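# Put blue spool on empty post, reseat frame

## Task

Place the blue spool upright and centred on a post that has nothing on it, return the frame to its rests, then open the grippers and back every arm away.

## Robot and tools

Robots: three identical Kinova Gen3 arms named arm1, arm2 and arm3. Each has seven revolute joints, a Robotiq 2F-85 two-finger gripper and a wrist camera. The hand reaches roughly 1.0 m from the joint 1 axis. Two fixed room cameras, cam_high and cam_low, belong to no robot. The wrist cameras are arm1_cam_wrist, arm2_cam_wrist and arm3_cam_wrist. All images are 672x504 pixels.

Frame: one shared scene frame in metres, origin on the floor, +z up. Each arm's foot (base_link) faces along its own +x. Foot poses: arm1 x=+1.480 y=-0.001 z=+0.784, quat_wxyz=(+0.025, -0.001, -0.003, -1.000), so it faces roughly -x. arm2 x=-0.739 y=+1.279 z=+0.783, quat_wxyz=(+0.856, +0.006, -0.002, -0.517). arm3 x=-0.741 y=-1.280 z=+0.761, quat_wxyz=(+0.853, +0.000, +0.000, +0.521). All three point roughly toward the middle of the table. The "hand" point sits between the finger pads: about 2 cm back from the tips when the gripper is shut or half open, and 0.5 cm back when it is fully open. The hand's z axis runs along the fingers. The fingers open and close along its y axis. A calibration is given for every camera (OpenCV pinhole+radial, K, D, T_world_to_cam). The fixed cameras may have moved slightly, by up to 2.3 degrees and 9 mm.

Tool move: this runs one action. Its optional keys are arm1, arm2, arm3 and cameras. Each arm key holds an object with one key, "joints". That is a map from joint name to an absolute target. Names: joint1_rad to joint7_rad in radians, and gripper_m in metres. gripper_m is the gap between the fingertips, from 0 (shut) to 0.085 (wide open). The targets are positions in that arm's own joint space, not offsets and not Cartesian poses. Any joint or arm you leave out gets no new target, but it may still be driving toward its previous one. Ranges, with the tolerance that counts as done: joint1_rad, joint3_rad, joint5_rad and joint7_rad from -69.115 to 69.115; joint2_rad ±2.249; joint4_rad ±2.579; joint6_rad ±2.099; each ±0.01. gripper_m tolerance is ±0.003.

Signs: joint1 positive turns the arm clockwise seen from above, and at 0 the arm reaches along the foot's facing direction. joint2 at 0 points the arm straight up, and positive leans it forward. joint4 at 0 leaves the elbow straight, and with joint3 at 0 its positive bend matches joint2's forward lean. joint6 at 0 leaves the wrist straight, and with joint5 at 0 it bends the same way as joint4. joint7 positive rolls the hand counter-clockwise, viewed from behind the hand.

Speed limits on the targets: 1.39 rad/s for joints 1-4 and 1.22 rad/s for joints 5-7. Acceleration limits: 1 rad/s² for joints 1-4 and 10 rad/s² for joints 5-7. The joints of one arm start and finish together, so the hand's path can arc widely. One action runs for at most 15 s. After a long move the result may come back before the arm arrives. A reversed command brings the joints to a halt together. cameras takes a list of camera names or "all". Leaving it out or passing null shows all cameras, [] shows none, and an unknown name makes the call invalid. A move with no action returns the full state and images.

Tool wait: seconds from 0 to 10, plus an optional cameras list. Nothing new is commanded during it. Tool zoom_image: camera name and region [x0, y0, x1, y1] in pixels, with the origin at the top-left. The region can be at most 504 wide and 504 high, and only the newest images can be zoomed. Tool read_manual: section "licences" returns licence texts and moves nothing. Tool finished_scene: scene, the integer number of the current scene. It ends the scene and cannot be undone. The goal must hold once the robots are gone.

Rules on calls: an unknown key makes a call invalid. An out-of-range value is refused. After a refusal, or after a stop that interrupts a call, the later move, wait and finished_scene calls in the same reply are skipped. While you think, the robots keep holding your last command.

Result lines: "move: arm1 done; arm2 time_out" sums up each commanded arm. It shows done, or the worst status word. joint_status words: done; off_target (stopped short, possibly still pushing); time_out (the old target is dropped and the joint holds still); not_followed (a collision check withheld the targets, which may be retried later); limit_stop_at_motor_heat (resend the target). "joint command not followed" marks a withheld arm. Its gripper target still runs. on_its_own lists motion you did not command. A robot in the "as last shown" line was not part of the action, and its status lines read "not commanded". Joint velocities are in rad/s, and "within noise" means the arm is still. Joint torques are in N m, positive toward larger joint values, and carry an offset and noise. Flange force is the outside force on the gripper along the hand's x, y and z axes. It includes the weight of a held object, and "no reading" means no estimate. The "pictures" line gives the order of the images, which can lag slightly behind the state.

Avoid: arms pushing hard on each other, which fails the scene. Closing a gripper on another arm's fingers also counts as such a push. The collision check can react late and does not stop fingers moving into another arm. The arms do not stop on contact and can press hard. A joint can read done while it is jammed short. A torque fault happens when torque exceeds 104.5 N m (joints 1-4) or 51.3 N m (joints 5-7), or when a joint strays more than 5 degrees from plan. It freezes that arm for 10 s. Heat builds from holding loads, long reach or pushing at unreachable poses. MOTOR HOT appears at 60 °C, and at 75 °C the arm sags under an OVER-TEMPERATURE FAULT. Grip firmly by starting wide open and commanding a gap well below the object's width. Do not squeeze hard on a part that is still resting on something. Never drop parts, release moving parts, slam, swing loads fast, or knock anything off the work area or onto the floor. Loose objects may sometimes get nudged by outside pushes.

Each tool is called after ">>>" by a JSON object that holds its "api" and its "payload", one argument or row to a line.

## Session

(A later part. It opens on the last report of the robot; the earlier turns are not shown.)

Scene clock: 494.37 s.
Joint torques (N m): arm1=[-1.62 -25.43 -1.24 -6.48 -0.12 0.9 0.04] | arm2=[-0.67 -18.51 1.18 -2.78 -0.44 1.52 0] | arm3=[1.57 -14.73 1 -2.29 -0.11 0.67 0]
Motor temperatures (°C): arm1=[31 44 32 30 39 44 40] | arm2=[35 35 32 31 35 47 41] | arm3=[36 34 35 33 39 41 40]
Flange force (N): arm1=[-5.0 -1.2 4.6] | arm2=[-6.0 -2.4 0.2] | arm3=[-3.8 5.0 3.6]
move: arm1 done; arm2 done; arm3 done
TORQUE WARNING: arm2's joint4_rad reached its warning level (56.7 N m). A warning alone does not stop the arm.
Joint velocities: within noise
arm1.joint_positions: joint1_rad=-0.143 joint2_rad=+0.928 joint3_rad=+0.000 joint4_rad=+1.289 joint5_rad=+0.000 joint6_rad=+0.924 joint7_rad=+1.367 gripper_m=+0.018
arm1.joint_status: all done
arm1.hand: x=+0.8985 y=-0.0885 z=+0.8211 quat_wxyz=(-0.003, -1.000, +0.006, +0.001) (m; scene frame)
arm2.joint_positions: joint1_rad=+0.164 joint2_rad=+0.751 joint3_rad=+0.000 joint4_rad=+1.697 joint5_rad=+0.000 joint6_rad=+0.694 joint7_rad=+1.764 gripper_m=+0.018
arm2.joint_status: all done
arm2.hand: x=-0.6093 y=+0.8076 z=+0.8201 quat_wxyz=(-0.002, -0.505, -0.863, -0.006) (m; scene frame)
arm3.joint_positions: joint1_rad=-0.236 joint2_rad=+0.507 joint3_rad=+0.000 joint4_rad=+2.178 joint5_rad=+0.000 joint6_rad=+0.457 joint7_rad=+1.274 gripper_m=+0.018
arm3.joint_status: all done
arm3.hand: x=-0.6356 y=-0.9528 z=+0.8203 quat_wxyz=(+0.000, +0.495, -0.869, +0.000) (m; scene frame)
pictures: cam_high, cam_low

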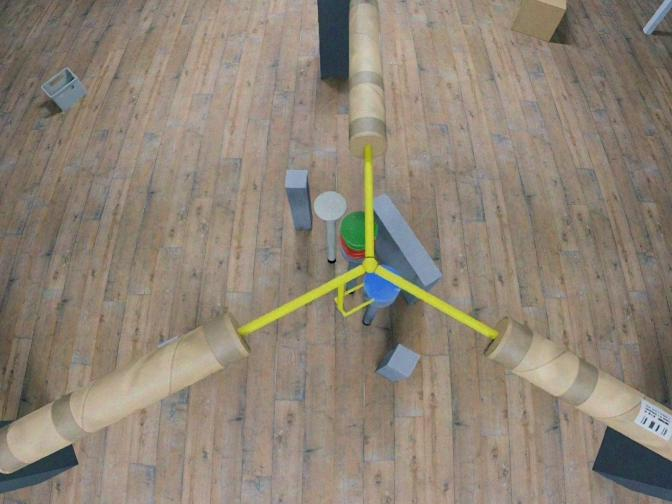

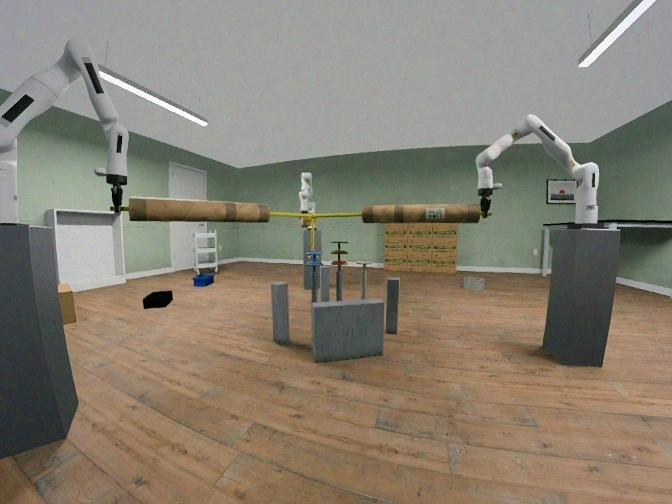

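>>> {"api": "move", "payload": {
  "arm1": {"joints":{"joint1_rad":-0.0449,"joint2_rad":0.9802,"joint4_rad":1.1685,"joint6_rad":0.9929,"joint7_rad":1.4649}},
  "arm2": {"joints":{"joint1_rad":0.1923,"joint2_rad":0.6631,"joint4_rad":1.9141,"joint6_rad":0.5644,"joint7_rad":1.7918}},
  "arm3": {"joints":{"joint1_rad":-0.3464,"joint2_rad":0.5678,"joint4_rad":2.0306,"joint6_rad":0.5431,"joint7_rad":1.1639}},
  "cameras": []
}}

>>> {"api": "move", "payload": {
  "arm1": {"joints":{"joint1_rad":0.045,"joint2_rad":1.0506,"joint4_rad":1.0053,"joint6_rad":1.0858,"joint7_rad":1.5548}},
  "arm2": {"joints":{"joint1_rad":0.23,"joint2_rad":0.5866,"joint4_rad":2.115,"joint6_rad":0.44,"joint7_rad":1.8295}},
  "arm3": {"joints":{"joint1_rad":-0.4321,"joint2_rad":0.6392,"joint4_rad":1.862,"joint6_rad":0.6404,"joint7_rad":1.0782}},
  "cameras": []
}}

>>> {"api": "move", "payload": {
  "arm1": {"joints":{"joint1_rad":0.1277,"joint2_rad":1.1496,"joint4_rad":0.7767,"joint6_rad":1.2152,"joint7_rad":1.6375}},
  "arm2": {"joints":{"joint1_rad":0.2835,"joint2_rad":0.521,"joint4_rad":2.3061,"joint6_rad":0.3145,"joint7_rad":1.883}},
  "arm3": {"joints":{"joint1_rad":-0.5004,"joint2_rad":0.7229,"joint4_rad":1.6684,"joint6_rad":0.7504,"joint7_rad":1.0099}},
  "cameras": ["cam_low","cam_high"]
}}

>>> {"api": "zoom_image", "payload": {
  "camera": "cam_high",
  "region": [320, 215, 420, 335]
}}

Scene clock: 505.70 s.
Joint torques (N m): arm1=[-1.14 -26.41 -0.72 -6.93 0.02 0.92 0.08] | arm2=[-0.98 -16.09 0.77 -1.67 -0.25 1.36 0.03] | arm3=[1.36 -16.52 0.64 -2.58 -0.13 1.14 -0.02]
Motor temperatures (°C): arm1=[31 44 32 30 39 44 40] | arm2=[35 35 32 31 35 47 41] | arm3=[36 34 35 33 38 41 40]
Flange force (N): arm1=[-4.8 -0.8 4.5] | arm2=[-5.9 -3.5 -0.5] | arm3=[-4.3 4.7 4.4]
move: arm1 done; arm2 done; arm3 done
TORQUE WARNING: arm2's joint4_rad reached its warning level (56.7 N m). A warning alone does not stop the arm.
Joint velocities: within noise
arm1.joint_positions: joint1_rad=-0.045 joint2_rad=+0.980 joint3_rad=+0.000 joint4_rad=+1.168 joint5_rad=+0.000 joint6_rad=+0.993 joint7_rad=+1.465 gripper_m=+0.018
arm1.joint_status: all done
arm1.hand: x=+0.8677 y=-0.0336 z=+0.8209 quat_wxyz=(-0.003, -1.000, +0.006, +0.001) (m; scene frame)
arm2.joint_positions: joint1_rad=+0.192 joint2_rad=+0.663 joint3_rad=+0.000 joint4_rad=+1.914 joint5_rad=+0.000 joint6_rad=+0.564 joint7_rad=+1.792 gripper_m=+0.018
arm2.joint_status: all done
arm2.hand: x=-0.6400 y=+0.8626 z=+0.8202 quat_wxyz=(-0.002, -0.505, -0.863, -0.006) (m; scene frame)
arm3.joint_positions: joint1_rad=-0.346 joint2_rad=+0.568 joint3_rad=+0.000 joint4_rad=+2.031 joint5_rad=+0.000 joint6_rad=+0.543 joint7_rad=+1.164 gripper_m=+0.018
arm3.joint_status: all done
arm3.hand: x=-0.6665 y=-0.8979 z=+0.8203 quat_wxyz=(+0.000, +0.495, -0.869, +0.000) (m; scene frame)
pictures: none
No camera images: "cameras" was empty.

Scene clock: 506.93 s.
Joint torques (N m): arm1=[-1.03 -27.74 -0.53 -7.59 0.17 0.78 0.04] | arm2=[-1.1 -13.32 0.35 0.28 -0.37 1.76 -0.04] | arm3=[1.41 -18.29 0.76 -2.51 -0.11 1.54 0.04]
Motor temperatures (°C): arm1=[31 44 32 30 39 44 40] | arm2=[35 35 32 31 35 47 41] | arm3=[36 34 35 33 38 41 40]
Flange force (N): arm1=[-4.9 -1.0 4.3] | arm2=[-6.8 -5.1 -1.2] | arm3=[-5.8 5.8 4.0]
move: arm1 done; arm2 done; arm3 done
Joint velocities: within noise
arm1.joint_positions: joint1_rad=+0.045 joint2_rad=+1.051 joint3_rad=+0.000 joint4_rad=+1.005 joint5_rad=+0.000 joint6_rad=+1.086 joint7_rad=+1.555 gripper_m=+0.018
arm1.joint_status: all done
arm1.hand: x=+0.8368 y=+0.0214 z=+0.8206 quat_wxyz=(-0.003, -1.000, +0.006, +0.001) (m; scene frame)
arm2.joint_positions: joint1_rad=+0.230 joint2_rad=+0.586 joint3_rad=+0.000 joint4_rad=+2.115 joint5_rad=+0.000 joint6_rad=+0.440 joint7_rad=+1.830 gripper_m=+0.018
arm2.joint_status: all done
arm2.hand: x=-0.6709 y=+0.9175 z=+0.8204 quat_wxyz=(-0.002, -0.505, -0.863, -0.006) (m; scene frame)
arm3.joint_positions: joint1_rad=-0.432 joint2_rad=+0.639 joint3_rad=+0.000 joint4_rad=+1.862 joint5_rad=+0.000 joint6_rad=+0.640 joint7_rad=+1.078 gripper_m=+0.018
arm3.joint_status: all done
arm3.hand: x=-0.6973 y=-0.8429 z=+0.8202 quat_wxyz=(+0.000, +0.495, -0.869, +0.000) (m; scene frame)
pictures: none
No camera images: "cameras" was empty.

Scene clock: 508.23 s.
Joint torques (N m): arm1=[-0.69 -29.55 -0.11 -8.77 0.29 0.29 0.05] | arm2=[-1.42 -10.64 0.07 1.79 -0.46 1.91 0.01] | arm3=[1.46 -20.21 0.84 -2.67 -0.12 2.02 0.03]
Motor temperatures (°C): arm1=[31 44 32 30 39 44 40] | arm2=[35 35 32 31 35 47 41] | arm3=[36 34 35 33 38 41 40]
Flange force (N): arm1=[-4.5 -0.8 4.0] | arm2=[-6.2 -7.3 -2.6] | arm3=[-7.0 6.8 4.0]
move: arm1 done; arm2 done; arm3 done
Joint velocities: within noise
arm1.joint_positions: joint1_rad=+0.128 joint2_rad=+1.150 joint3_rad=+0.000 joint4_rad=+0.777 joint5_rad=+0.000 joint6_rad=+1.215 joint7_rad=+1.637 gripper_m=+0.018
arm1.joint_status: all done
arm1.hand: x=+0.8055 y=+0.0771 z=+0.8203 quat_wxyz=(-0.003, -1.000, +0.006, +0.001) (m; scene frame)
arm2.joint_positions: joint1_rad=+0.284 joint2_rad=+0.521 joint3_rad=+0.000 joint4_rad=+2.306 joint5_rad=+0.000 joint6_rad=+0.315 joint7_rad=+1.883 gripper_m=+0.018
arm2.joint_status: all done
arm2.hand: x=-0.7025 y=+0.9735 z=+0.8205 quat_wxyz=(-0.002, -0.505, -0.863, -0.006) (m; scene frame)
arm3.joint_positions: joint1_rad=-0.500 joint2_rad=+0.723 joint3_rad=+0.000 joint4_rad=+1.668 joint5_rad=+0.000 joint6_rad=+0.750 joint7_rad=+1.010 gripper_m=+0.018
arm3.joint_status: all done
arm3.hand: x=-0.7286 y=-0.7872 z=+0.8201 quat_wxyz=(+0.000, +0.495, -0.869, +0.000) (m; scene frame)
pictures: cam_high, cam_low

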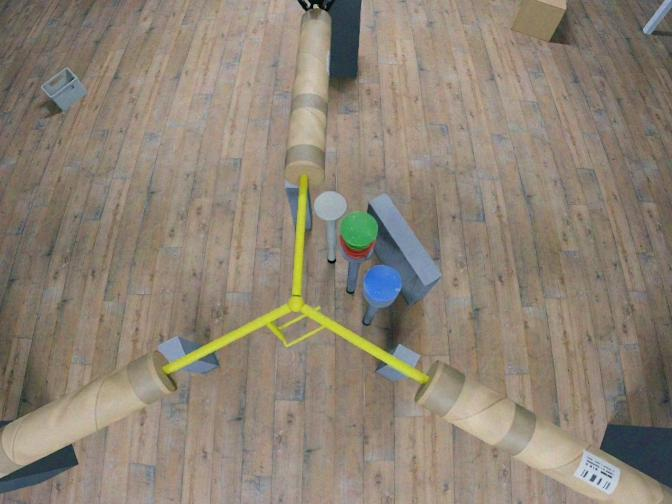

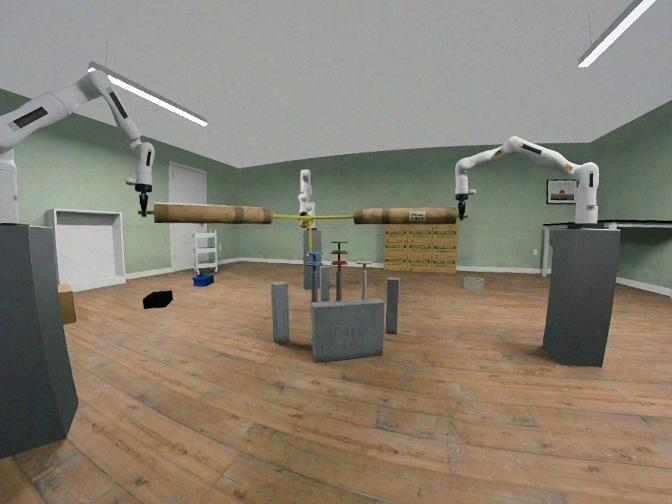

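Scaled by 4.200 from the camera's 672x504 image, which has a finer 960x720 frame.

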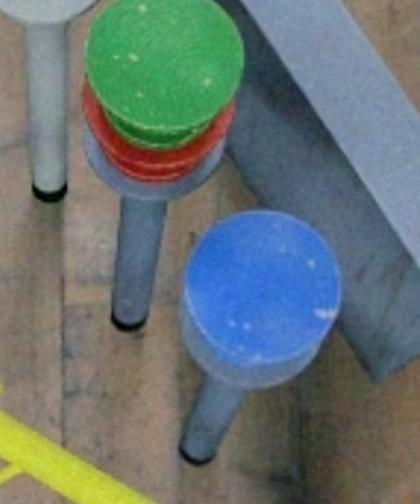

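>>> {"api": "move", "payload": {
  "arm1": {"joints":{"joint1_rad":0.1737,"joint2_rad":1.0302,"joint4_rad":1.0524,"joint6_rad":1.059,"joint7_rad":1.6835}},
  "arm2": {"joints":{"joint1_rad":0.1057,"joint2_rad":0.5063,"joint4_rad":2.3538,"joint6_rad":0.2816,"joint7_rad":1.7052}},
  "arm3": {"joints":{"joint1_rad":-0.4072,"joint2_rad":0.7712,"joint4_rad":1.5577,"joint6_rad":0.8127,"joint7_rad":1.1031}},
  "cameras": []
}}

>>> {"api": "move", "payload": {
  "arm1": {"joints":{"joint1_rad":0.2264,"joint2_rad":0.9381,"joint4_rad":1.2667,"joint6_rad":0.9368,"joint7_rad":1.7362}},
  "arm2": {"joints":{"joint1_rad":-0.0825,"joint2_rad":0.5011,"joint4_rad":2.3713,"joint6_rad":0.2692,"joint7_rad":1.5171}},
  "arm3": {"joints":{"joint1_rad":-0.3238,"joint2_rad":0.8297,"joint4_rad":1.4244,"joint6_rad":0.8876,"joint7_rad":1.1864}},
  "cameras": []
}}

>>> {"api": "move", "payload": {
  "arm1": {"joints":{"joint1_rad":0.2873,"joint2_rad":0.8643,"joint4_rad":1.44,"joint6_rad":0.8373,"joint7_rad":1.7971}},
  "arm2": {"joints":{"joint1_rad":-0.2641,"joint2_rad":0.513,"joint4_rad":2.3588,"joint6_rad":0.2698,"joint7_rad":1.3354}},
  "arm3": {"joints":{"joint1_rad":-0.2509,"joint2_rad":0.8999,"joint4_rad":1.2648,"joint6_rad":0.9769,"joint7_rad":1.2594}},
  "cameras": ["cam_low","cam_high"]
}}

Scene clock: 532.80 s.
Joint torques (N m): arm1=[-0.44 -28.37 -0.16 -8.61 0.35 -0.16 0.16] | arm2=[-1.69 -10.54 -0.3 1.03 -0.48 1.28 0.06] | arm3=[1.39 -21.48 0.82 -3.87 -0.13 1.68 0.02]
Motor temperatures (°C): arm1=[31 45 32 30 39 44 40] | arm2=[35 35 32 31 35 47 41] | arm3=[36 34 35 33 38 41 40]
Flange force (N): arm1=[-3.5 -0.4 4.5] | arm2=[-5.9 -7.0 -3.0] | arm3=[-6.3 5.2 3.7]
move: arm1 done; arm2 done; arm3 done
TORQUE WARNING: arm1's joint6_rad reached its warning level (29.4 N m). A warning alone does not stop the arm.
Joint velocities: within noise
arm1.joint_positions: joint1_rad=+0.174 joint2_rad=+1.030 joint3_rad=+0.000 joint4_rad=+1.052 joint5_rad=+0.000 joint6_rad=+1.059 joint7_rad=+1.684 gripper_m=+0.018
arm1.joint_status: all done
arm1.hand: x=+0.8531 y=+0.1026 z=+0.8202 quat_wxyz=(-0.003, -1.000, +0.006, +0.001) (m; scene frame)
arm2.joint_positions: joint1_rad=+0.106 joint2_rad=+0.506 joint3_rad=+0.000 joint4_rad=+2.354 joint5_rad=+0.000 joint6_rad=+0.282 joint7_rad=+1.705 gripper_m=+0.018
arm2.joint_status: all done
arm2.hand: x=-0.6546 y=+0.9990 z=+0.8212 quat_wxyz=(-0.002, -0.505, -0.863, -0.006) (m; scene frame)
arm3.joint_positions: joint1_rad=-0.407 joint2_rad=+0.771 joint3_rad=+0.000 joint4_rad=+1.558 joint5_rad=+0.000 joint6_rad=+0.813 joint7_rad=+1.103 gripper_m=+0.018
arm3.joint_status: all done
arm3.hand: x=-0.6808 y=-0.7617 z=+0.8202 quat_wxyz=(+0.000, +0.495, -0.869, +0.000) (m; scene frame)
pictures: none
No camera images: "cameras" was empty.

Scene clock: 534.07 s.
Joint torques (N m): arm1=[-0.73 -26.48 -0.53 -7.54 0.21 0.04 0.18] | arm2=[-1.52 -10.45 -0.16 0.66 -0.48 1.01 0.08] | arm3=[1.66 -23.2 1.03 -5.29 0.02 1.19 -0.05]
Motor temperatures (°C): arm1=[31 45 32 30 39 44 40] | arm2=[35 35 32 31 35 47 41] | arm3=[36 34 35 33 38 41 40]
Flange force (N): arm1=[-3.8 -1.2 4.6] | arm2=[-6.4 -5.3 -3.4] | arm3=[-5.3 4.4 3.7]
move: arm1 done; arm2 done; arm3 done
Joint velocities: within noise
arm1.joint_positions: joint1_rad=+0.226 joint2_rad=+0.938 joint3_rad=+0.000 joint4_rad=+1.267 joint5_rad=+0.000 joint6_rad=+0.937 joint7_rad=+1.736 gripper_m=+0.018
arm1.joint_status: all done
arm1.hand: x=+0.9010 y=+0.1280 z=+0.8200 quat_wxyz=(-0.003, -1.000, +0.006, +0.001) (m; scene frame)
arm2.joint_positions: joint1_rad=-0.083 joint2_rad=+0.501 joint3_rad=+0.000 joint4_rad=+2.371 joint5_rad=+0.000 joint6_rad=+0.269 joint7_rad=+1.517 gripper_m=+0.018
arm2.joint_status: all done
arm2.hand: x=-0.6067 y=+1.0244 z=+0.8219 quat_wxyz=(-0.002, -0.505, -0.863, -0.006) (m; scene frame)
arm3.joint_positions: joint1_rad=-0.324 joint2_rad=+0.830 joint3_rad=+0.000 joint4_rad=+1.424 joint5_rad=+0.000 joint6_rad=+0.888 joint7_rad=+1.186 gripper_m=+0.018
arm3.joint_status: all done
arm3.hand: x=-0.6329 y=-0.7362 z=+0.8202 quat_wxyz=(+0.000, +0.495, -0.869, +0.000) (m; scene frame)
pictures: none
No camera images: "cameras" was empty.

Scene clock: 535.27 s.
Joint torques (N m): arm1=[-0.13 -25.17 -0.07 -7.37 0.44 -0.23 0.16] | arm2=[-0.81 -12.11 0.89 -3.12 -0.22 -0.78 0.06] | arm3=[0.82 -25.87 0.3 -8.52 -0.31 -0.48 -0.05]
Motor temperatures (°C): arm1=[31 45 32 30 39 44 40] | arm2=[35 35 32 31 35 47 41] | arm3=[36 34 35 33 38 41 40]
Flange force (N): arm1=[-2.8 -0.2 4.9] | arm2=[-0.4 -2.7 -3.0] | arm3=[-1.2 1.1 3.6]
move: arm1 done; arm2 done; arm3 done
Joint velocities: within noise
arm1.joint_positions: joint1_rad=+0.287 joint2_rad=+0.864 joint3_rad=+0.000 joint4_rad=+1.440 joint5_rad=+0.000 joint6_rad=+0.837 joint7_rad=+1.797 gripper_m=+0.018
arm1.joint_status: all done
arm1.hand: x=+0.9480 y=+0.1539 z=+0.8199 quat_wxyz=(-0.003, -1.000, +0.006, +0.001) (m; scene frame)
arm2.joint_positions: joint1_rad=-0.264 joint2_rad=+0.513 joint3_rad=+0.000 joint4_rad=+2.359 joint5_rad=+0.000 joint6_rad=+0.270 joint7_rad=+1.335 gripper_m=+0.018
arm2.joint_status: all done
arm2.hand: x=-0.5599 y=+1.0492 z=+0.8201 quat_wxyz=(-0.002, -0.505, -0.863, -0.006) (m; scene frame)
arm3.joint_positions: joint1_rad=-0.251 joint2_rad=+0.900 joint3_rad=+0.000 joint4_rad=+1.265 joint5_rad=+0.000 joint6_rad=+0.977 joint7_rad=+1.259 gripper_m=+0.018
arm3.joint_status: all done
arm3.hand: x=-0.5857 y=-0.7104 z=+0.8203 quat_wxyz=(+0.000, +0.495, -0.869, +0.000) (m; scene frame)
pictures: cam_high, cam_low

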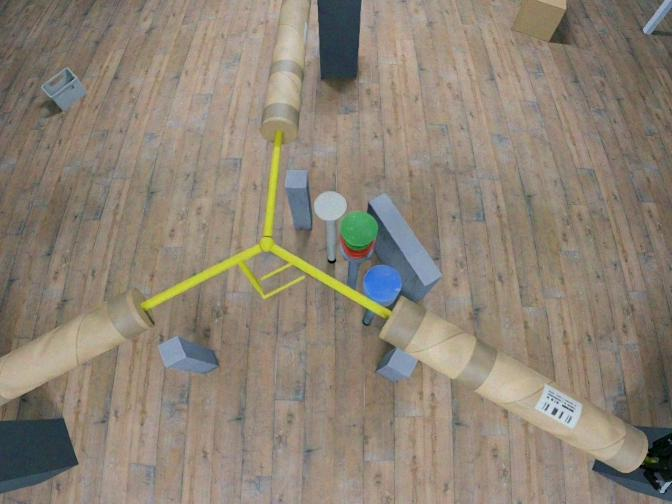

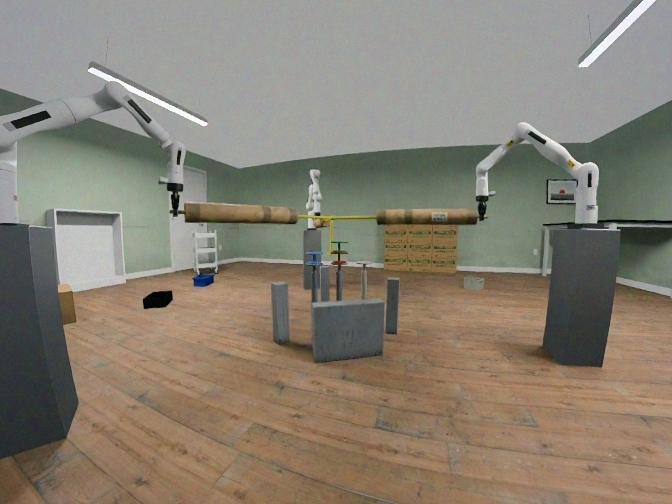

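>>> {"api": "move", "payload": {
  "arm1": {"joints":{"joint1_rad":0.2881,"joint2_rad":0.9667,"joint4_rad":1.4549,"joint6_rad":0.72,"joint7_rad":1.7979}},
  "arm2": {"joints":{"joint1_rad":-0.2616,"joint2_rad":0.7153,"joint4_rad":2.3804,"joint6_rad":0.0459,"joint7_rad":1.3379}},
  "arm3": {"joints":{"joint1_rad":-0.2509,"joint2_rad":0.9905,"joint4_rad":1.2911,"joint6_rad":0.86,"joint7_rad":1.2594}},
  "cameras": []
}}

>>> {"api": "move", "payload": {
  "arm1": {"joints":{"joint1_rad":0.2889,"joint2_rad":1.0795,"joint4_rad":1.4423,"joint6_rad":0.6198,"joint7_rad":1.7987}},
  "arm2": {"joints":{"joint1_rad":-0.2589,"joint2_rad":0.9203,"joint4_rad":2.3629,"joint6_rad":-0.1416,"joint7_rad":1.3406}},
  "arm3": {"joints":{"joint1_rad":-0.2509,"joint2_rad":1.0928,"joint4_rad":1.2891,"joint6_rad":0.7597,"joint7_rad":1.2594}},
  "cameras": ["cam_high","cam_low"]
}}

>>> {"api": "move", "payload": {
  "arm1": {"joints":{"joint1_rad":0.2897,"joint2_rad":1.2106,"joint4_rad":1.3977,"joint6_rad":0.5333,"joint7_rad":1.7995}},
  "arm2": {"joints":{"joint1_rad":-0.256,"joint2_rad":1.1291,"joint4_rad":2.3022,"joint6_rad":-0.2897,"joint7_rad":1.3435}},
  "arm3": {"joints":{"joint1_rad":-0.2509,"joint2_rad":1.215,"joint4_rad":1.2547,"joint6_rad":0.6719,"joint7_rad":1.2594}},
  "cameras": []
}}

>>> {"api": "move", "payload": {
  "arm1": {"joints":{"joint1_rad":0.2904,"joint2_rad":1.3491,"joint4_rad":1.3198,"joint6_rad":0.4727,"joint7_rad":1.8002}},
  "arm2": {"joints":{"joint1_rad":-0.253,"joint2_rad":1.3172,"joint4_rad":2.2044,"joint6_rad":-0.38,"joint7_rad":1.3465}},
  "arm3": {"joints":{"joint1_rad":-0.2509,"joint2_rad":1.347,"joint4_rad":1.1856,"joint6_rad":0.609,"joint7_rad":1.2594}},
  "cameras": ["cam_high","cam_low"]
}}

Scene clock: 552.47 s.
Joint torques (N m): arm1=[-0.71 -26.06 -0.46 -7.4 0.32 -0.72 0.2] | arm2=[-1.38 -13.23 0.24 -0.02 -0.38 -0.42 0] | arm3=[1.93 -25.98 1.2 -7.07 0.07 -0.04 0]
Motor temperatures (°C): arm1=[31 45 32 30 39 44 40] | arm2=[34 35 31 31 35 47 41] | arm3=[36 34 35 33 38 41 40]
Flange force (N): arm1=[-0.7 -0.5 5.1] | arm2=[-4.0 -4.2 -2.8] | arm3=[-2.1 3.4 3.9]
move: arm1 done; arm2 done; arm3 done
Joint velocities: within noise
arm1.joint_positions: joint1_rad=+0.288 joint2_rad=+0.967 joint3_rad=+0.000 joint4_rad=+1.455 joint5_rad=+0.000 joint6_rad=+0.720 joint7_rad=+1.798 gripper_m=+0.018
arm1.joint_status: all done
arm1.hand: x=+0.9480 y=+0.1541 z=+0.7598 quat_wxyz=(-0.003, -1.000, +0.006, +0.001) (m; scene frame)
arm2.joint_positions: joint1_rad=-0.262 joint2_rad=+0.715 joint3_rad=+0.000 joint4_rad=+2.380 joint5_rad=+0.000 joint6_rad=+0.046 joint7_rad=+1.338 gripper_m=+0.018
arm2.joint_status: all done
arm2.hand: x=-0.5598 y=+1.0492 z=+0.7600 quat_wxyz=(-0.002, -0.505, -0.863, -0.006) (m; scene frame)
arm3.joint_positions: joint1_rad=-0.251 joint2_rad=+0.991 joint3_rad=+0.000 joint4_rad=+1.291 joint5_rad=+0.000 joint6_rad=+0.860 joint7_rad=+1.259 gripper_m=+0.018
arm3.joint_status: all done
arm3.hand: x=-0.5857 y=-0.7105 z=+0.7602 quat_wxyz=(+0.000, +0.495, -0.869, +0.000) (m; scene frame)
pictures: none
No camera images: "cameras" was empty.

Scene clock: 553.70 s.
Joint torques (N m): arm1=[-0.07 -26.67 0.23 -6.76 0.61 -0.84 0.23] | arm2=[-1.56 -14.73 -0.06 1.5 -0.29 -0.61 -0.01] | arm3=[1.43 -25.95 0.71 -5.65 -0.2 0.41 -0.04]
Motor temperatures (°C): arm1=[31 45 32 30 39 44 40] | arm2=[34 35 31 31 35 47 41] | arm3=[36 34 35 33 38 41 40]
Flange force (N): arm1=[-0.7 0.8 5.2] | arm2=[-4.5 -4.2 -1.8] | arm3=[-3.6 2.8 4.3]
move: arm1 done; arm2 done; arm3 done
Joint velocities: within noise
arm1.joint_positions: joint1_rad=+0.289 joint2_rad=+1.080 joint3_rad=+0.000 joint4_rad=+1.442 joint5_rad=+0.000 joint6_rad=+0.620 joint7_rad=+1.799 gripper_m=+0.018
arm1.joint_status: all done
arm1.hand: x=+0.9480 y=+0.1542 z=+0.6998 quat_wxyz=(-0.003, -1.000, +0.006, +0.001) (m; scene frame)
arm2.joint_positions: joint1_rad=-0.259 joint2_rad=+0.920 joint3_rad=+0.000 joint4_rad=+2.363 joint5_rad=+0.000 joint6_rad=-0.142 joint7_rad=+1.341 gripper_m=+0.018
arm2.joint_status: all done
arm2.hand: x=-0.5599 y=+1.0492 z=+0.7000 quat_wxyz=(-0.002, -0.505, -0.863, -0.006) (m; scene frame)
arm3.joint_positions: joint1_rad=-0.251 joint2_rad=+1.093 joint3_rad=+0.000 joint4_rad=+1.289 joint5_rad=+0.000 joint6_rad=+0.760 joint7_rad=+1.259 gripper_m=+0.018
arm3.joint_status: all done
arm3.hand: x=-0.5856 y=-0.7105 z=+0.7002 quat_wxyz=(+0.000, +0.495, -0.869, +0.000) (m; scene frame)
pictures: cam_high, cam_low

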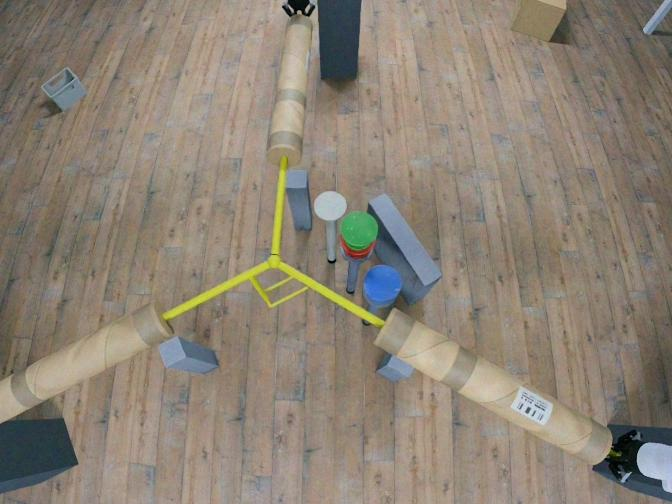

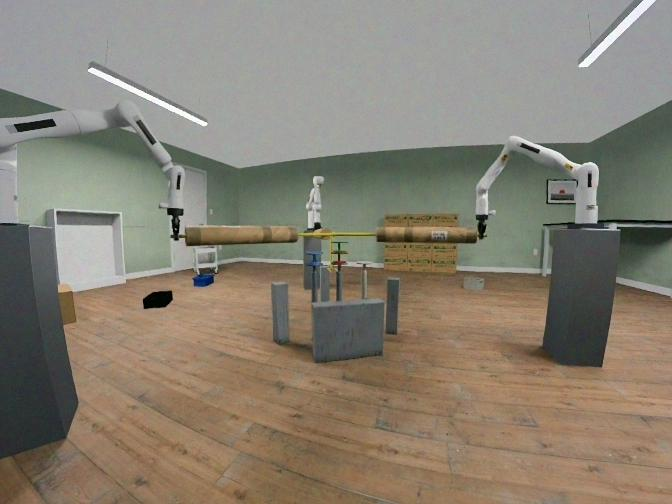

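Scene clock: 554.97 s.
Joint torques (N m): arm1=[-0.18 -27.03 0.19 -5.76 0.6 -0.67 0.23] | arm2=[-1.48 -15.42 -0.05 3.51 -0.32 -0.42 -0.11] | arm3=[1.59 -26.17 0.89 -4.87 -0.17 0.49 -0.07]
Motor temperatures (°C): arm1=[31 45 32 30 39 44 40] | arm2=[34 35 31 31 35 47 41] | arm3=[36 34 34 33 38 41 40]
Flange force (N): arm1=[-1.1 0.5 5.6] | arm2=[-6.1 -3.7 -0.5] | arm3=[-3.5 3.0 4.6]
move: arm1 done; arm2 done; arm3 done
Joint velocities: within noise
arm1.joint_positions: joint1_rad=+0.290 joint2_rad=+1.211 joint3_rad=+0.000 joint4_rad=+1.398 joint5_rad=+0.000 joint6_rad=+0.533 joint7_rad=+1.800 gripper_m=+0.018
arm1.joint_status: all done
arm1.hand: x=+0.9481 y=+0.1543 z=+0.6348 quat_wxyz=(-0.003, -1.000, +0.006, +0.001) (m; scene frame)
arm2.joint_positions: joint1_rad=-0.256 joint2_rad=+1.129 joint3_rad=+0.000 joint4_rad=+2.302 joint5_rad=+0.000 joint6_rad=-0.290 joint7_rad=+1.343 gripper_m=+0.018
arm2.joint_status: all done
arm2.hand: x=-0.5599 y=+1.0492 z=+0.6350 quat_wxyz=(-0.002, -0.505, -0.863, -0.006) (m; scene frame)
arm3.joint_positions: joint1_rad=-0.251 joint2_rad=+1.215 joint3_rad=+0.000 joint4_rad=+1.255 joint5_rad=+0.000 joint6_rad=+0.672 joint7_rad=+1.259 gripper_m=+0.018
arm3.joint_status: all done
arm3.hand: x=-0.5856 y=-0.7106 z=+0.6351 quat_wxyz=(+0.000, +0.495, -0.869, +0.000) (m; scene frame)
pictures: none
No camera images: "cameras" was empty.

Scene clock: 556.17 s.
Joint torques (N m): arm1=[-0.14 -26.94 0.25 -4.76 0.6 -0.4 0.23] | arm2=[-1.41 -15.82 0.09 4.71 -0.23 -0.29 -0.07] | arm3=[1.34 -26.31 0.8 -4.31 -0.23 0.5 -0.09]
Motor temperatures (°C): arm1=[31 45 32 30 39 44 40] | arm2=[34 35 31 31 35 47 41] | arm3=[36 34 34 33 38 41 40]
Flange force (N): arm1=[-1.7 0.4 5.7] | arm2=[-6.5 -3.0 0.9] | arm3=[-3.7 2.6 4.9]
move: arm1 done; arm2 done; arm3 done
Joint velocities: within noise
arm1.joint_positions: joint1_rad=+0.290 joint2_rad=+1.349 joint3_rad=+0.000 joint4_rad=+1.320 joint5_rad=+0.000 joint6_rad=+0.473 joint7_rad=+1.800 gripper_m=+0.018
arm1.joint_status: all done
arm1.hand: x=+0.9481 y=+0.1543 z=+0.5698 quat_wxyz=(-0.003, -1.000, +0.006, +0.001) (m; scene frame)
arm2.joint_positions: joint1_rad=-0.253 joint2_rad=+1.317 joint3_rad=+0.000 joint4_rad=+2.204 joint5_rad=+0.000 joint6_rad=-0.380 joint7_rad=+1.347 gripper_m=+0.018
arm2.joint_status: all done
arm2.hand: x=-0.5599 y=+1.0491 z=+0.5701 quat_wxyz=(-0.002, -0.505, -0.863, -0.006) (m; scene frame)
arm3.joint_positions: joint1_rad=-0.251 joint2_rad=+1.347 joint3_rad=+0.000 joint4_rad=+1.186 joint5_rad=+0.000 joint6_rad=+0.609 joint7_rad=+1.259 gripper_m=+0.018
arm3.joint_status: all done
arm3.hand: x=-0.5855 y=-0.7106 z=+0.5701 quat_wxyz=(+0.000, +0.495, -0.869, +0.000) (m; scene frame)
pictures: cam_high, cam_low

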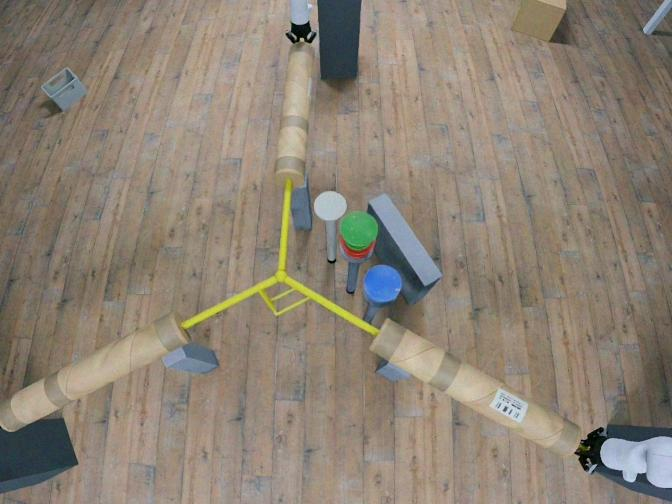

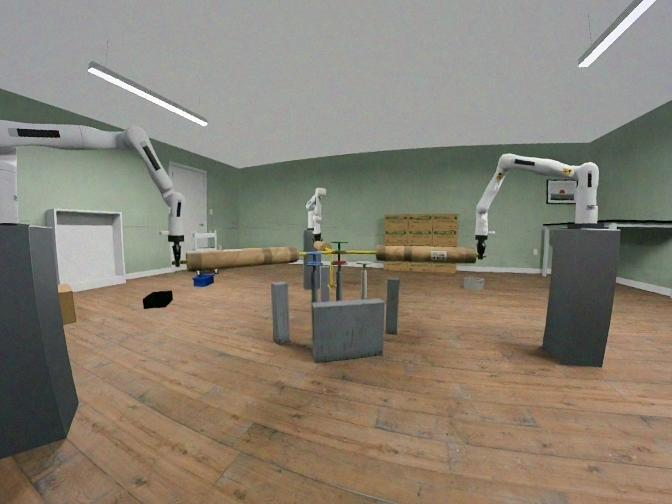

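>>> {"api": "move", "payload": {
  "arm1": {"joints":{"joint1_rad":0.2913,"joint2_rad":1.4833,"joint4_rad":1.2163,"joint6_rad":0.442,"joint7_rad":1.8011}},
  "arm2": {"joints":{"joint1_rad":-0.2505,"joint2_rad":1.4739,"joint4_rad":2.0871,"joint6_rad":-0.4194,"joint7_rad":1.349}},
  "arm3": {"joints":{"joint1_rad":-0.2509,"joint2_rad":1.4775,"joint4_rad":1.088,"joint6_rad":0.5761,"joint7_rad":1.2594}},
  "cameras": []
}}

>>> {"api": "move", "payload": {
  "arm1": {"joints":{"joint1_rad":0.2917,"joint2_rad":1.5649,"joint4_rad":1.1405,"joint6_rad":0.4363,"joint7_rad":1.8015}},
  "arm2": {"joints":{"joint1_rad":-0.249,"joint2_rad":1.5593,"joint4_rad":2.0084,"joint6_rad":-0.4261,"joint7_rad":1.3505}},
  "arm3": {"joints":{"joint1_rad":-0.2509,"joint2_rad":1.558,"joint4_rad":1.0143,"joint6_rad":0.5693,"joint7_rad":1.2594}},
  "cameras": ["cam_high","cam_low"]
}}

>>> {"api": "zoom_image", "payload": {
  "camera": "cam_low",
  "region": [260, 230, 420, 340]
}}

Scene clock: 577.70 s.
Joint torques (N m): arm1=[-0.02 -26.6 0.42 -3.95 0.65 -0.09 0.28] | arm2=[-1.31 -15.78 0.17 5.41 -0.29 -0.11 -0.01] | arm3=[1.11 -26.35 0.54 -3.81 -0.36 0.53 -0.12]
Motor temperatures (°C): arm1=[31 45 32 30 39 44 40] | arm2=[34 34 31 31 35 47 41] | arm3=[36 35 34 33 38 41 40]
Flange force (N): arm1=[-2.5 0.5 6.0] | arm2=[-6.7 -2.5 1.9] | arm3=[-4.9 2.4 5.6]
move: arm1 done; arm2 done; arm3 done
Joint velocities: within noise
arm1.joint_positions: joint1_rad=+0.291 joint2_rad=+1.483 joint3_rad=+0.000 joint4_rad=+1.216 joint5_rad=+0.000 joint6_rad=+0.442 joint7_rad=+1.801 gripper_m=+0.018
arm1.joint_status: all done
arm1.hand: x=+0.9482 y=+0.1544 z=+0.5098 quat_wxyz=(-0.003, -1.000, +0.006, +0.001) (m; scene frame)
arm2.joint_positions: joint1_rad=-0.250 joint2_rad=+1.474 joint3_rad=+0.000 joint4_rad=+2.087 joint5_rad=+0.000 joint6_rad=-0.419 joint7_rad=+1.349 gripper_m=+0.018
arm2.joint_status: all done
arm2.hand: x=-0.5599 y=+1.0491 z=+0.5100 quat_wxyz=(-0.002, -0.505, -0.863, -0.006) (m; scene frame)
arm3.joint_positions: joint1_rad=-0.251 joint2_rad=+1.477 joint3_rad=+0.000 joint4_rad=+1.088 joint5_rad=+0.000 joint6_rad=+0.576 joint7_rad=+1.259 gripper_m=+0.018
arm3.joint_status: all done
arm3.hand: x=-0.5855 y=-0.7105 z=+0.5102 quat_wxyz=(+0.000, +0.495, -0.869, +0.000) (m; scene frame)
pictures: none
No camera images: "cameras" was empty.

Scene clock: 578.63 s.
Joint torques (N m): arm1=[-0.08 -26.01 0.32 -3.29 0.61 0.25 0.26] | arm2=[-1.31 -15.21 0.23 6.05 -0.3 0.18 -0.1] | arm3=[1.15 -26.1 0.48 -3.56 -0.37 0.68 -0.13]
Motor temperatures (°C): arm1=[31 45 32 30 39 44 40] | arm2=[34 34 31 31 35 47 41] | arm3=[36 35 34 33 38 41 40]
Flange force (N): arm1=[-3.5 0.1 6.2] | arm2=[-7.6 -2.4 2.3] | arm3=[-5.2 2.5 5.8]
move: arm1 done; arm2 done; arm3 done
Joint velocities: within noise
arm1.joint_positions: joint1_rad=+0.292 joint2_rad=+1.565 joint3_rad=+0.000 joint4_rad=+1.140 joint5_rad=+0.000 joint6_rad=+0.436 joint7_rad=+1.802 gripper_m=+0.018
arm1.joint_status: all done
arm1.hand: x=+0.9483 y=+0.1544 z=+0.4747 quat_wxyz=(-0.003, -1.000, +0.006, +0.001) (m; scene frame)
arm2.joint_positions: joint1_rad=-0.249 joint2_rad=+1.559 joint3_rad=+0.000 joint4_rad=+2.008 joint5_rad=+0.000 joint6_rad=-0.426 joint7_rad=+1.350 gripper_m=+0.018
arm2.joint_status: all done
arm2.hand: x=-0.5600 y=+1.0491 z=+0.4750 quat_wxyz=(-0.002, -0.505, -0.863, -0.006) (m; scene frame)
arm3.joint_positions: joint1_rad=-0.251 joint2_rad=+1.558 joint3_rad=+0.000 joint4_rad=+1.014 joint5_rad=+0.000 joint6_rad=+0.569 joint7_rad=+1.259 gripper_m=+0.018
arm3.joint_status: all done
arm3.hand: x=-0.5854 y=-0.7106 z=+0.4752 quat_wxyz=(+0.000, +0.495, -0.869, +0.000) (m; scene frame)
pictures: cam_high, cam_low

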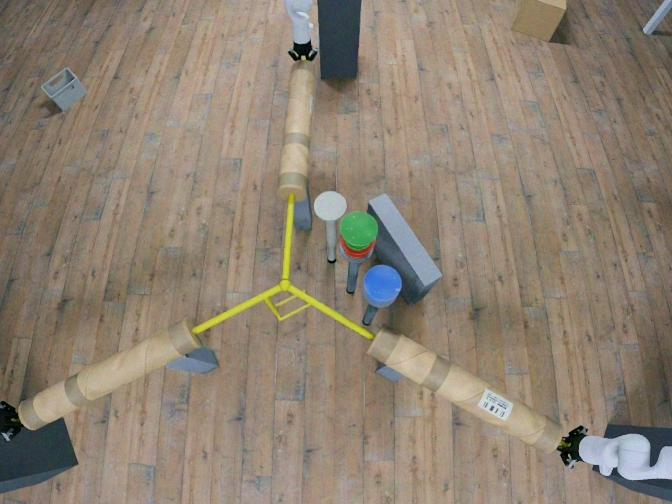

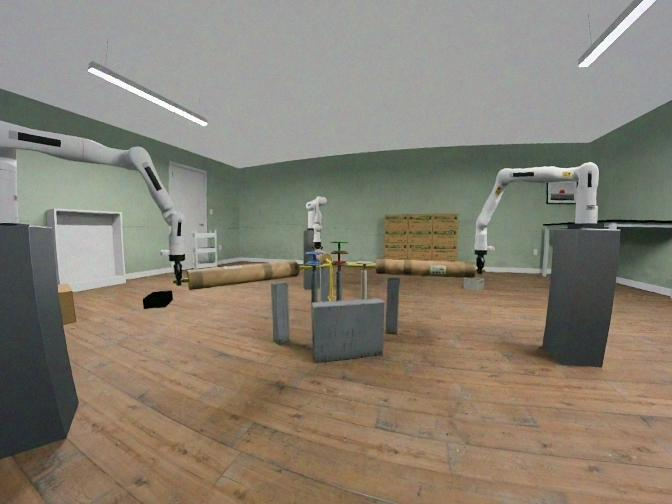

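Scaled by 3.150 from the camera's 672x504 image, which has a finer 960x720 frame.

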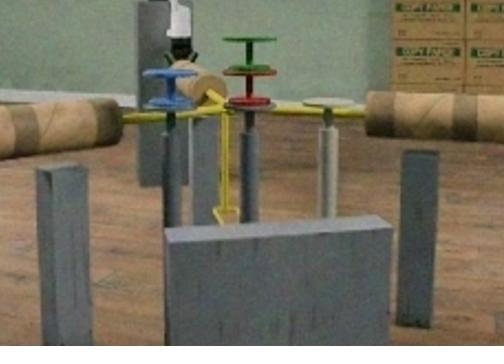

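>>> {"api": "move", "payload": {
  "arm1": {"joints":{"joint1_rad":0.292,"joint2_rad":1.6133,"joint4_rad":1.0902,"joint6_rad":0.4383,"joint7_rad":1.8018}},
  "arm2": {"joints":{"joint1_rad":-0.248,"joint2_rad":1.6068,"joint4_rad":1.9598,"joint6_rad":-0.4246,"joint7_rad":1.3515}},
  "arm3": {"joints":{"joint1_rad":-0.2509,"joint2_rad":1.6064,"joint4_rad":0.9646,"joint6_rad":0.5708,"joint7_rad":1.2594}},
  "cameras": []
}}

>>> {"api": "move", "payload": {
  "arm1": {"joints":{"joint1_rad":0.2921,"joint2_rad":1.6326,"joint4_rad":1.0698,"joint6_rad":0.4393,"joint7_rad":1.8019}},
  "arm2": {"joints":{"joint1_rad":-0.2475,"joint2_rad":1.6254,"joint4_rad":1.9401,"joint6_rad":-0.4239,"joint7_rad":1.352}},
  "arm3": {"joints":{"joint1_rad":-0.2509,"joint2_rad":1.6254,"joint4_rad":0.9446,"joint6_rad":0.5717,"joint7_rad":1.2594}},
  "cameras": []
}}

>>> {"api": "move", "payload": {
  "arm1": {"joints":{"joint1_rad":0.2921,"joint2_rad":1.6374,"joint4_rad":1.0646,"joint6_rad":0.4396,"joint7_rad":1.8019}},
  "arm2": {"joints":{"joint1_rad":-0.2475,"joint2_rad":1.6301,"joint4_rad":1.9351,"joint6_rad":-0.4236,"joint7_rad":1.352}},
  "arm3": {"joints":{"joint1_rad":-0.2509,"joint2_rad":1.6302,"joint4_rad":0.9395,"joint6_rad":0.5719,"joint7_rad":1.2594}},
  "cameras": ["cam_high","cam_low","arm1_cam_wrist"]
}}

>>> {"api": "zoom_image", "payload": {
  "camera": "cam_low",
  "region": [260, 230, 420, 340]
}}

>>> {"api": "zoom_image", "payload": {
  "camera": "cam_high",
  "region": [150, 160, 430, 410]
}}

Scene clock: 587.20 s.
Joint torques (N m): arm1=[-0.05 -26.61 0.44 -3.89 0.59 -0.07 0.23] | arm2=[-1.21 -16 0.27 5.31 -0.37 -0.14 -0.12] | arm3=[1.26 -26.3 0.6 -3.79 -0.4 0.58 -0.15]
Motor temperatures (°C): arm1=[31 45 32 30 39 44 40] | arm2=[34 34 31 31 35 47 41] | arm3=[36 35 34 33 38 41 40]
Flange force (N): arm1=[-2.7 0.3 6.4] | arm2=[-5.9 -2.5 2.6] | arm3=[-4.8 2.6 6.1]
move: arm1 done; arm2 done; arm3 done
Joint velocities: within noise
arm1.joint_positions: joint1_rad=+0.292 joint2_rad=+1.613 joint3_rad=+0.000 joint4_rad=+1.090 joint5_rad=+0.000 joint6_rad=+0.438 joint7_rad=+1.802 gripper_m=+0.018
arm1.joint_status: all done
arm1.hand: x=+0.9482 y=+0.1545 z=+0.4546 quat_wxyz=(-0.003, -1.000, +0.006, +0.000) (m; scene frame)
arm2.joint_positions: joint1_rad=-0.248 joint2_rad=+1.607 joint3_rad=+0.000 joint4_rad=+1.960 joint5_rad=+0.000 joint6_rad=-0.425 joint7_rad=+1.352 gripper_m=+0.018
arm2.joint_status: all done
arm2.hand: x=-0.5600 y=+1.0491 z=+0.4549 quat_wxyz=(-0.002, -0.505, -0.863, -0.006) (m; scene frame)
arm3.joint_positions: joint1_rad=-0.251 joint2_rad=+1.606 joint3_rad=+0.000 joint4_rad=+0.965 joint5_rad=+0.000 joint6_rad=+0.571 joint7_rad=+1.259 gripper_m=+0.018
arm3.joint_status: all done
arm3.hand: x=-0.5854 y=-0.7105 z=+0.4551 quat_wxyz=(+0.000, +0.495, -0.869, +0.000) (m; scene frame)
pictures: none
No camera images: "cameras" was empty.

Scene clock: 587.83 s.
Joint torques (N m): arm1=[0.24 -26.22 0.79 -3.47 0.75 0.15 0.29] | arm2=[-1.2 -16.08 0.42 5.22 -0.33 -0.24 -0.05] | arm3=[0.65 -26.13 0.13 -3.92 -0.45 0.58 -0.11]
Motor temperatures (°C): arm1=[31 45 32 30 39 44 40] | arm2=[34 34 31 31 35 47 41] | arm3=[36 35 34 33 38 41 40]
Flange force (N): arm1=[-3.6 0.7 6.6] | arm2=[-5.9 -2.2 2.7] | arm3=[-4.3 1.5 5.5]
move: arm1 done; arm2 done; arm3 done
Joint velocities: within noise
arm1.joint_positions: joint1_rad=+0.292 joint2_rad=+1.633 joint3_rad=+0.000 joint4_rad=+1.070 joint5_rad=+0.000 joint6_rad=+0.439 joint7_rad=+1.802 gripper_m=+0.018
arm1.joint_status: all done
arm1.hand: x=+0.9483 y=+0.1545 z=+0.4466 quat_wxyz=(-0.003, -1.000, +0.006, +0.001) (m; scene frame)
arm2.joint_positions: joint1_rad=-0.248 joint2_rad=+1.625 joint3_rad=+0.000 joint4_rad=+1.940 joint5_rad=+0.000 joint6_rad=-0.424 joint7_rad=+1.352 gripper_m=+0.018
arm2.joint_status: all done
arm2.hand: x=-0.5600 y=+1.0490 z=+0.4469 quat_wxyz=(-0.002, -0.505, -0.863, -0.006) (m; scene frame)
arm3.joint_positions: joint1_rad=-0.251 joint2_rad=+1.625 joint3_rad=+0.000 joint4_rad=+0.945 joint5_rad=+0.000 joint6_rad=+0.572 joint7_rad=+1.259 gripper_m=+0.018
arm3.joint_status: all done
arm3.hand: x=-0.5854 y=-0.7106 z=+0.4472 quat_wxyz=(+0.000, +0.495, -0.869, +0.000) (m; scene frame)
pictures: none
No camera images: "cameras" was empty.

Scene clock: 588.30 s.
Joint torques (N m): arm1=[0.18 -21.37 0.65 -5.05 0.71 -1.85 0.24] | arm2=[-1.27 -11.85 0.14 1.93 -0.34 -0.71 -0.02] | arm3=[0.88 -22.97 0.28 -4.88 -0.37 -1 -0.08]
Motor temperatures (°C): arm1=[31 45 32 30 39 44 40] | arm2=[34 34 31 31 35 47 41] | arm3=[36 35 34 33 38 41 40]
Flange force (N): arm1=[2.1 2.1 -9.1] | arm2=[-4.3 -2.7 -15.2] | arm3=[-0.3 0.8 -4.6]
move: arm1 done; arm2 done; arm3 done
Joint velocities: within noise
arm1.joint_positions: joint1_rad=+0.292 joint2_rad=+1.637 joint3_rad=+0.000 joint4_rad=+1.065 joint5_rad=+0.000 joint6_rad=+0.440 joint7_rad=+1.802 gripper_m=+0.018
arm1.joint_status: all done
arm1.hand: x=+0.9483 y=+0.1545 z=+0.4447 quat_wxyz=(-0.003, -1.000, +0.006, +0.001) (m; scene frame)
arm2.joint_positions: joint1_rad=-0.248 joint2_rad=+1.630 joint3_rad=+0.000 joint4_rad=+1.935 joint5_rad=+0.000 joint6_rad=-0.424 joint7_rad=+1.352 gripper_m=+0.018
arm2.joint_status: all done
arm2.hand: x=-0.5600 y=+1.0491 z=+0.4449 quat_wxyz=(-0.002, -0.505, -0.863, -0.006) (m; scene frame)
arm3.joint_positions: joint1_rad=-0.251 joint2_rad=+1.630 joint3_rad=+0.000 joint4_rad=+0.940 joint5_rad=+0.000 joint6_rad=+0.572 joint7_rad=+1.259 gripper_m=+0.018
arm3.joint_status: all done
arm3.hand: x=-0.5854 y=-0.7106 z=+0.4453 quat_wxyz=(+0.000, +0.495, -0.869, +0.000) (m; scene frame)
pictures: arm1_cam_wrist, cam_high, cam_low
camera_calibration:
arm1_cam_wrist: T_world_to_cam=[[-0.0234913, -0.999722, -0.00182491, 0.179783], [-0.999645, 0.0235123, -0.0124941, 1.00231], [0.0125335, 0.00153076, -0.99992, 0.579699], [0, 0, 0, 1]] pos_world=[0.998916, 0.155279, 0.592504]

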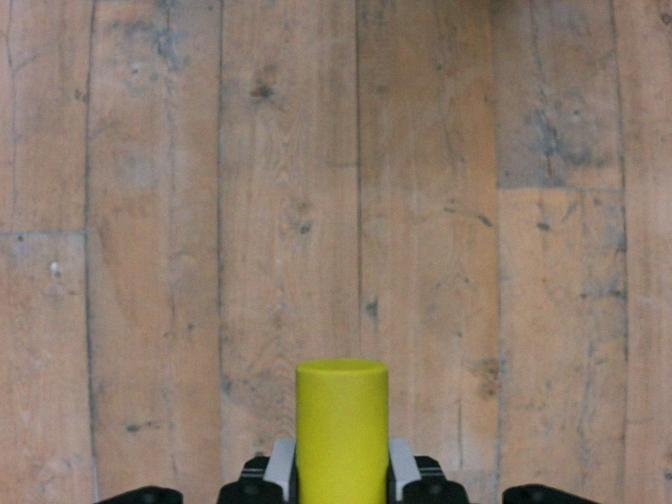

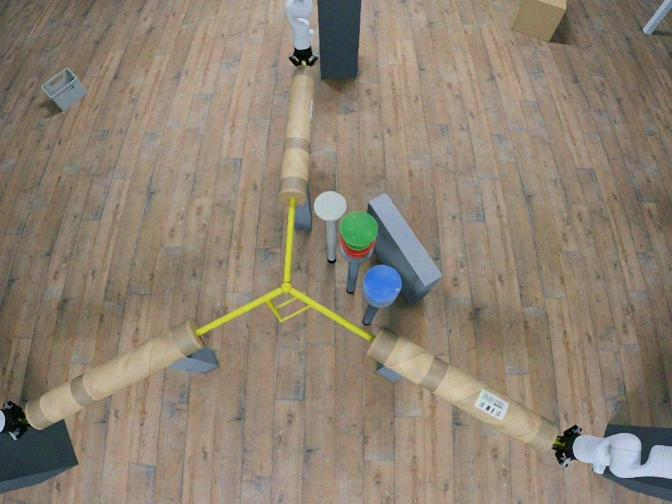

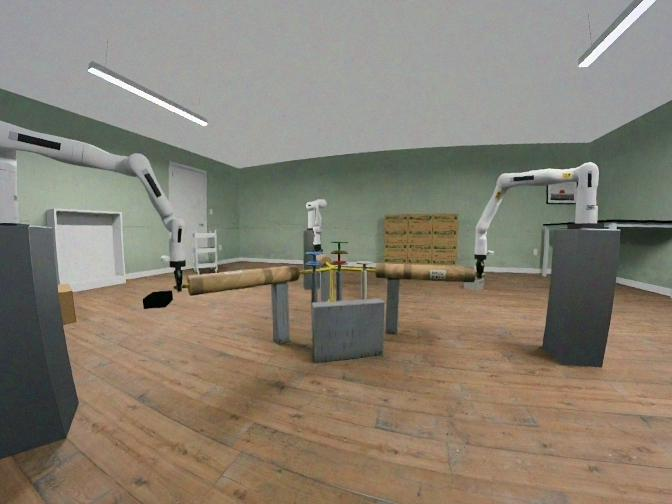

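Scaled by 3.150 from the camera's 672x504 image, which has a finer 960x720 frame.

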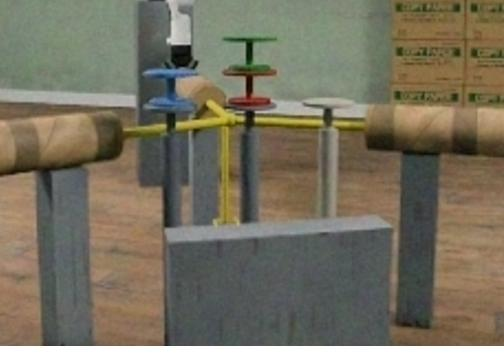

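Scaled by 1.800 from the camera's 672x504 image, which has a finer 960x720 frame.

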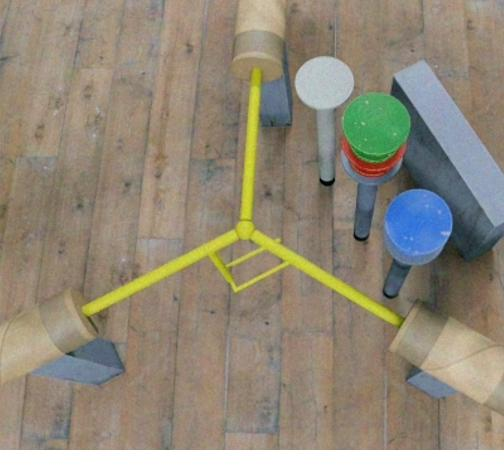

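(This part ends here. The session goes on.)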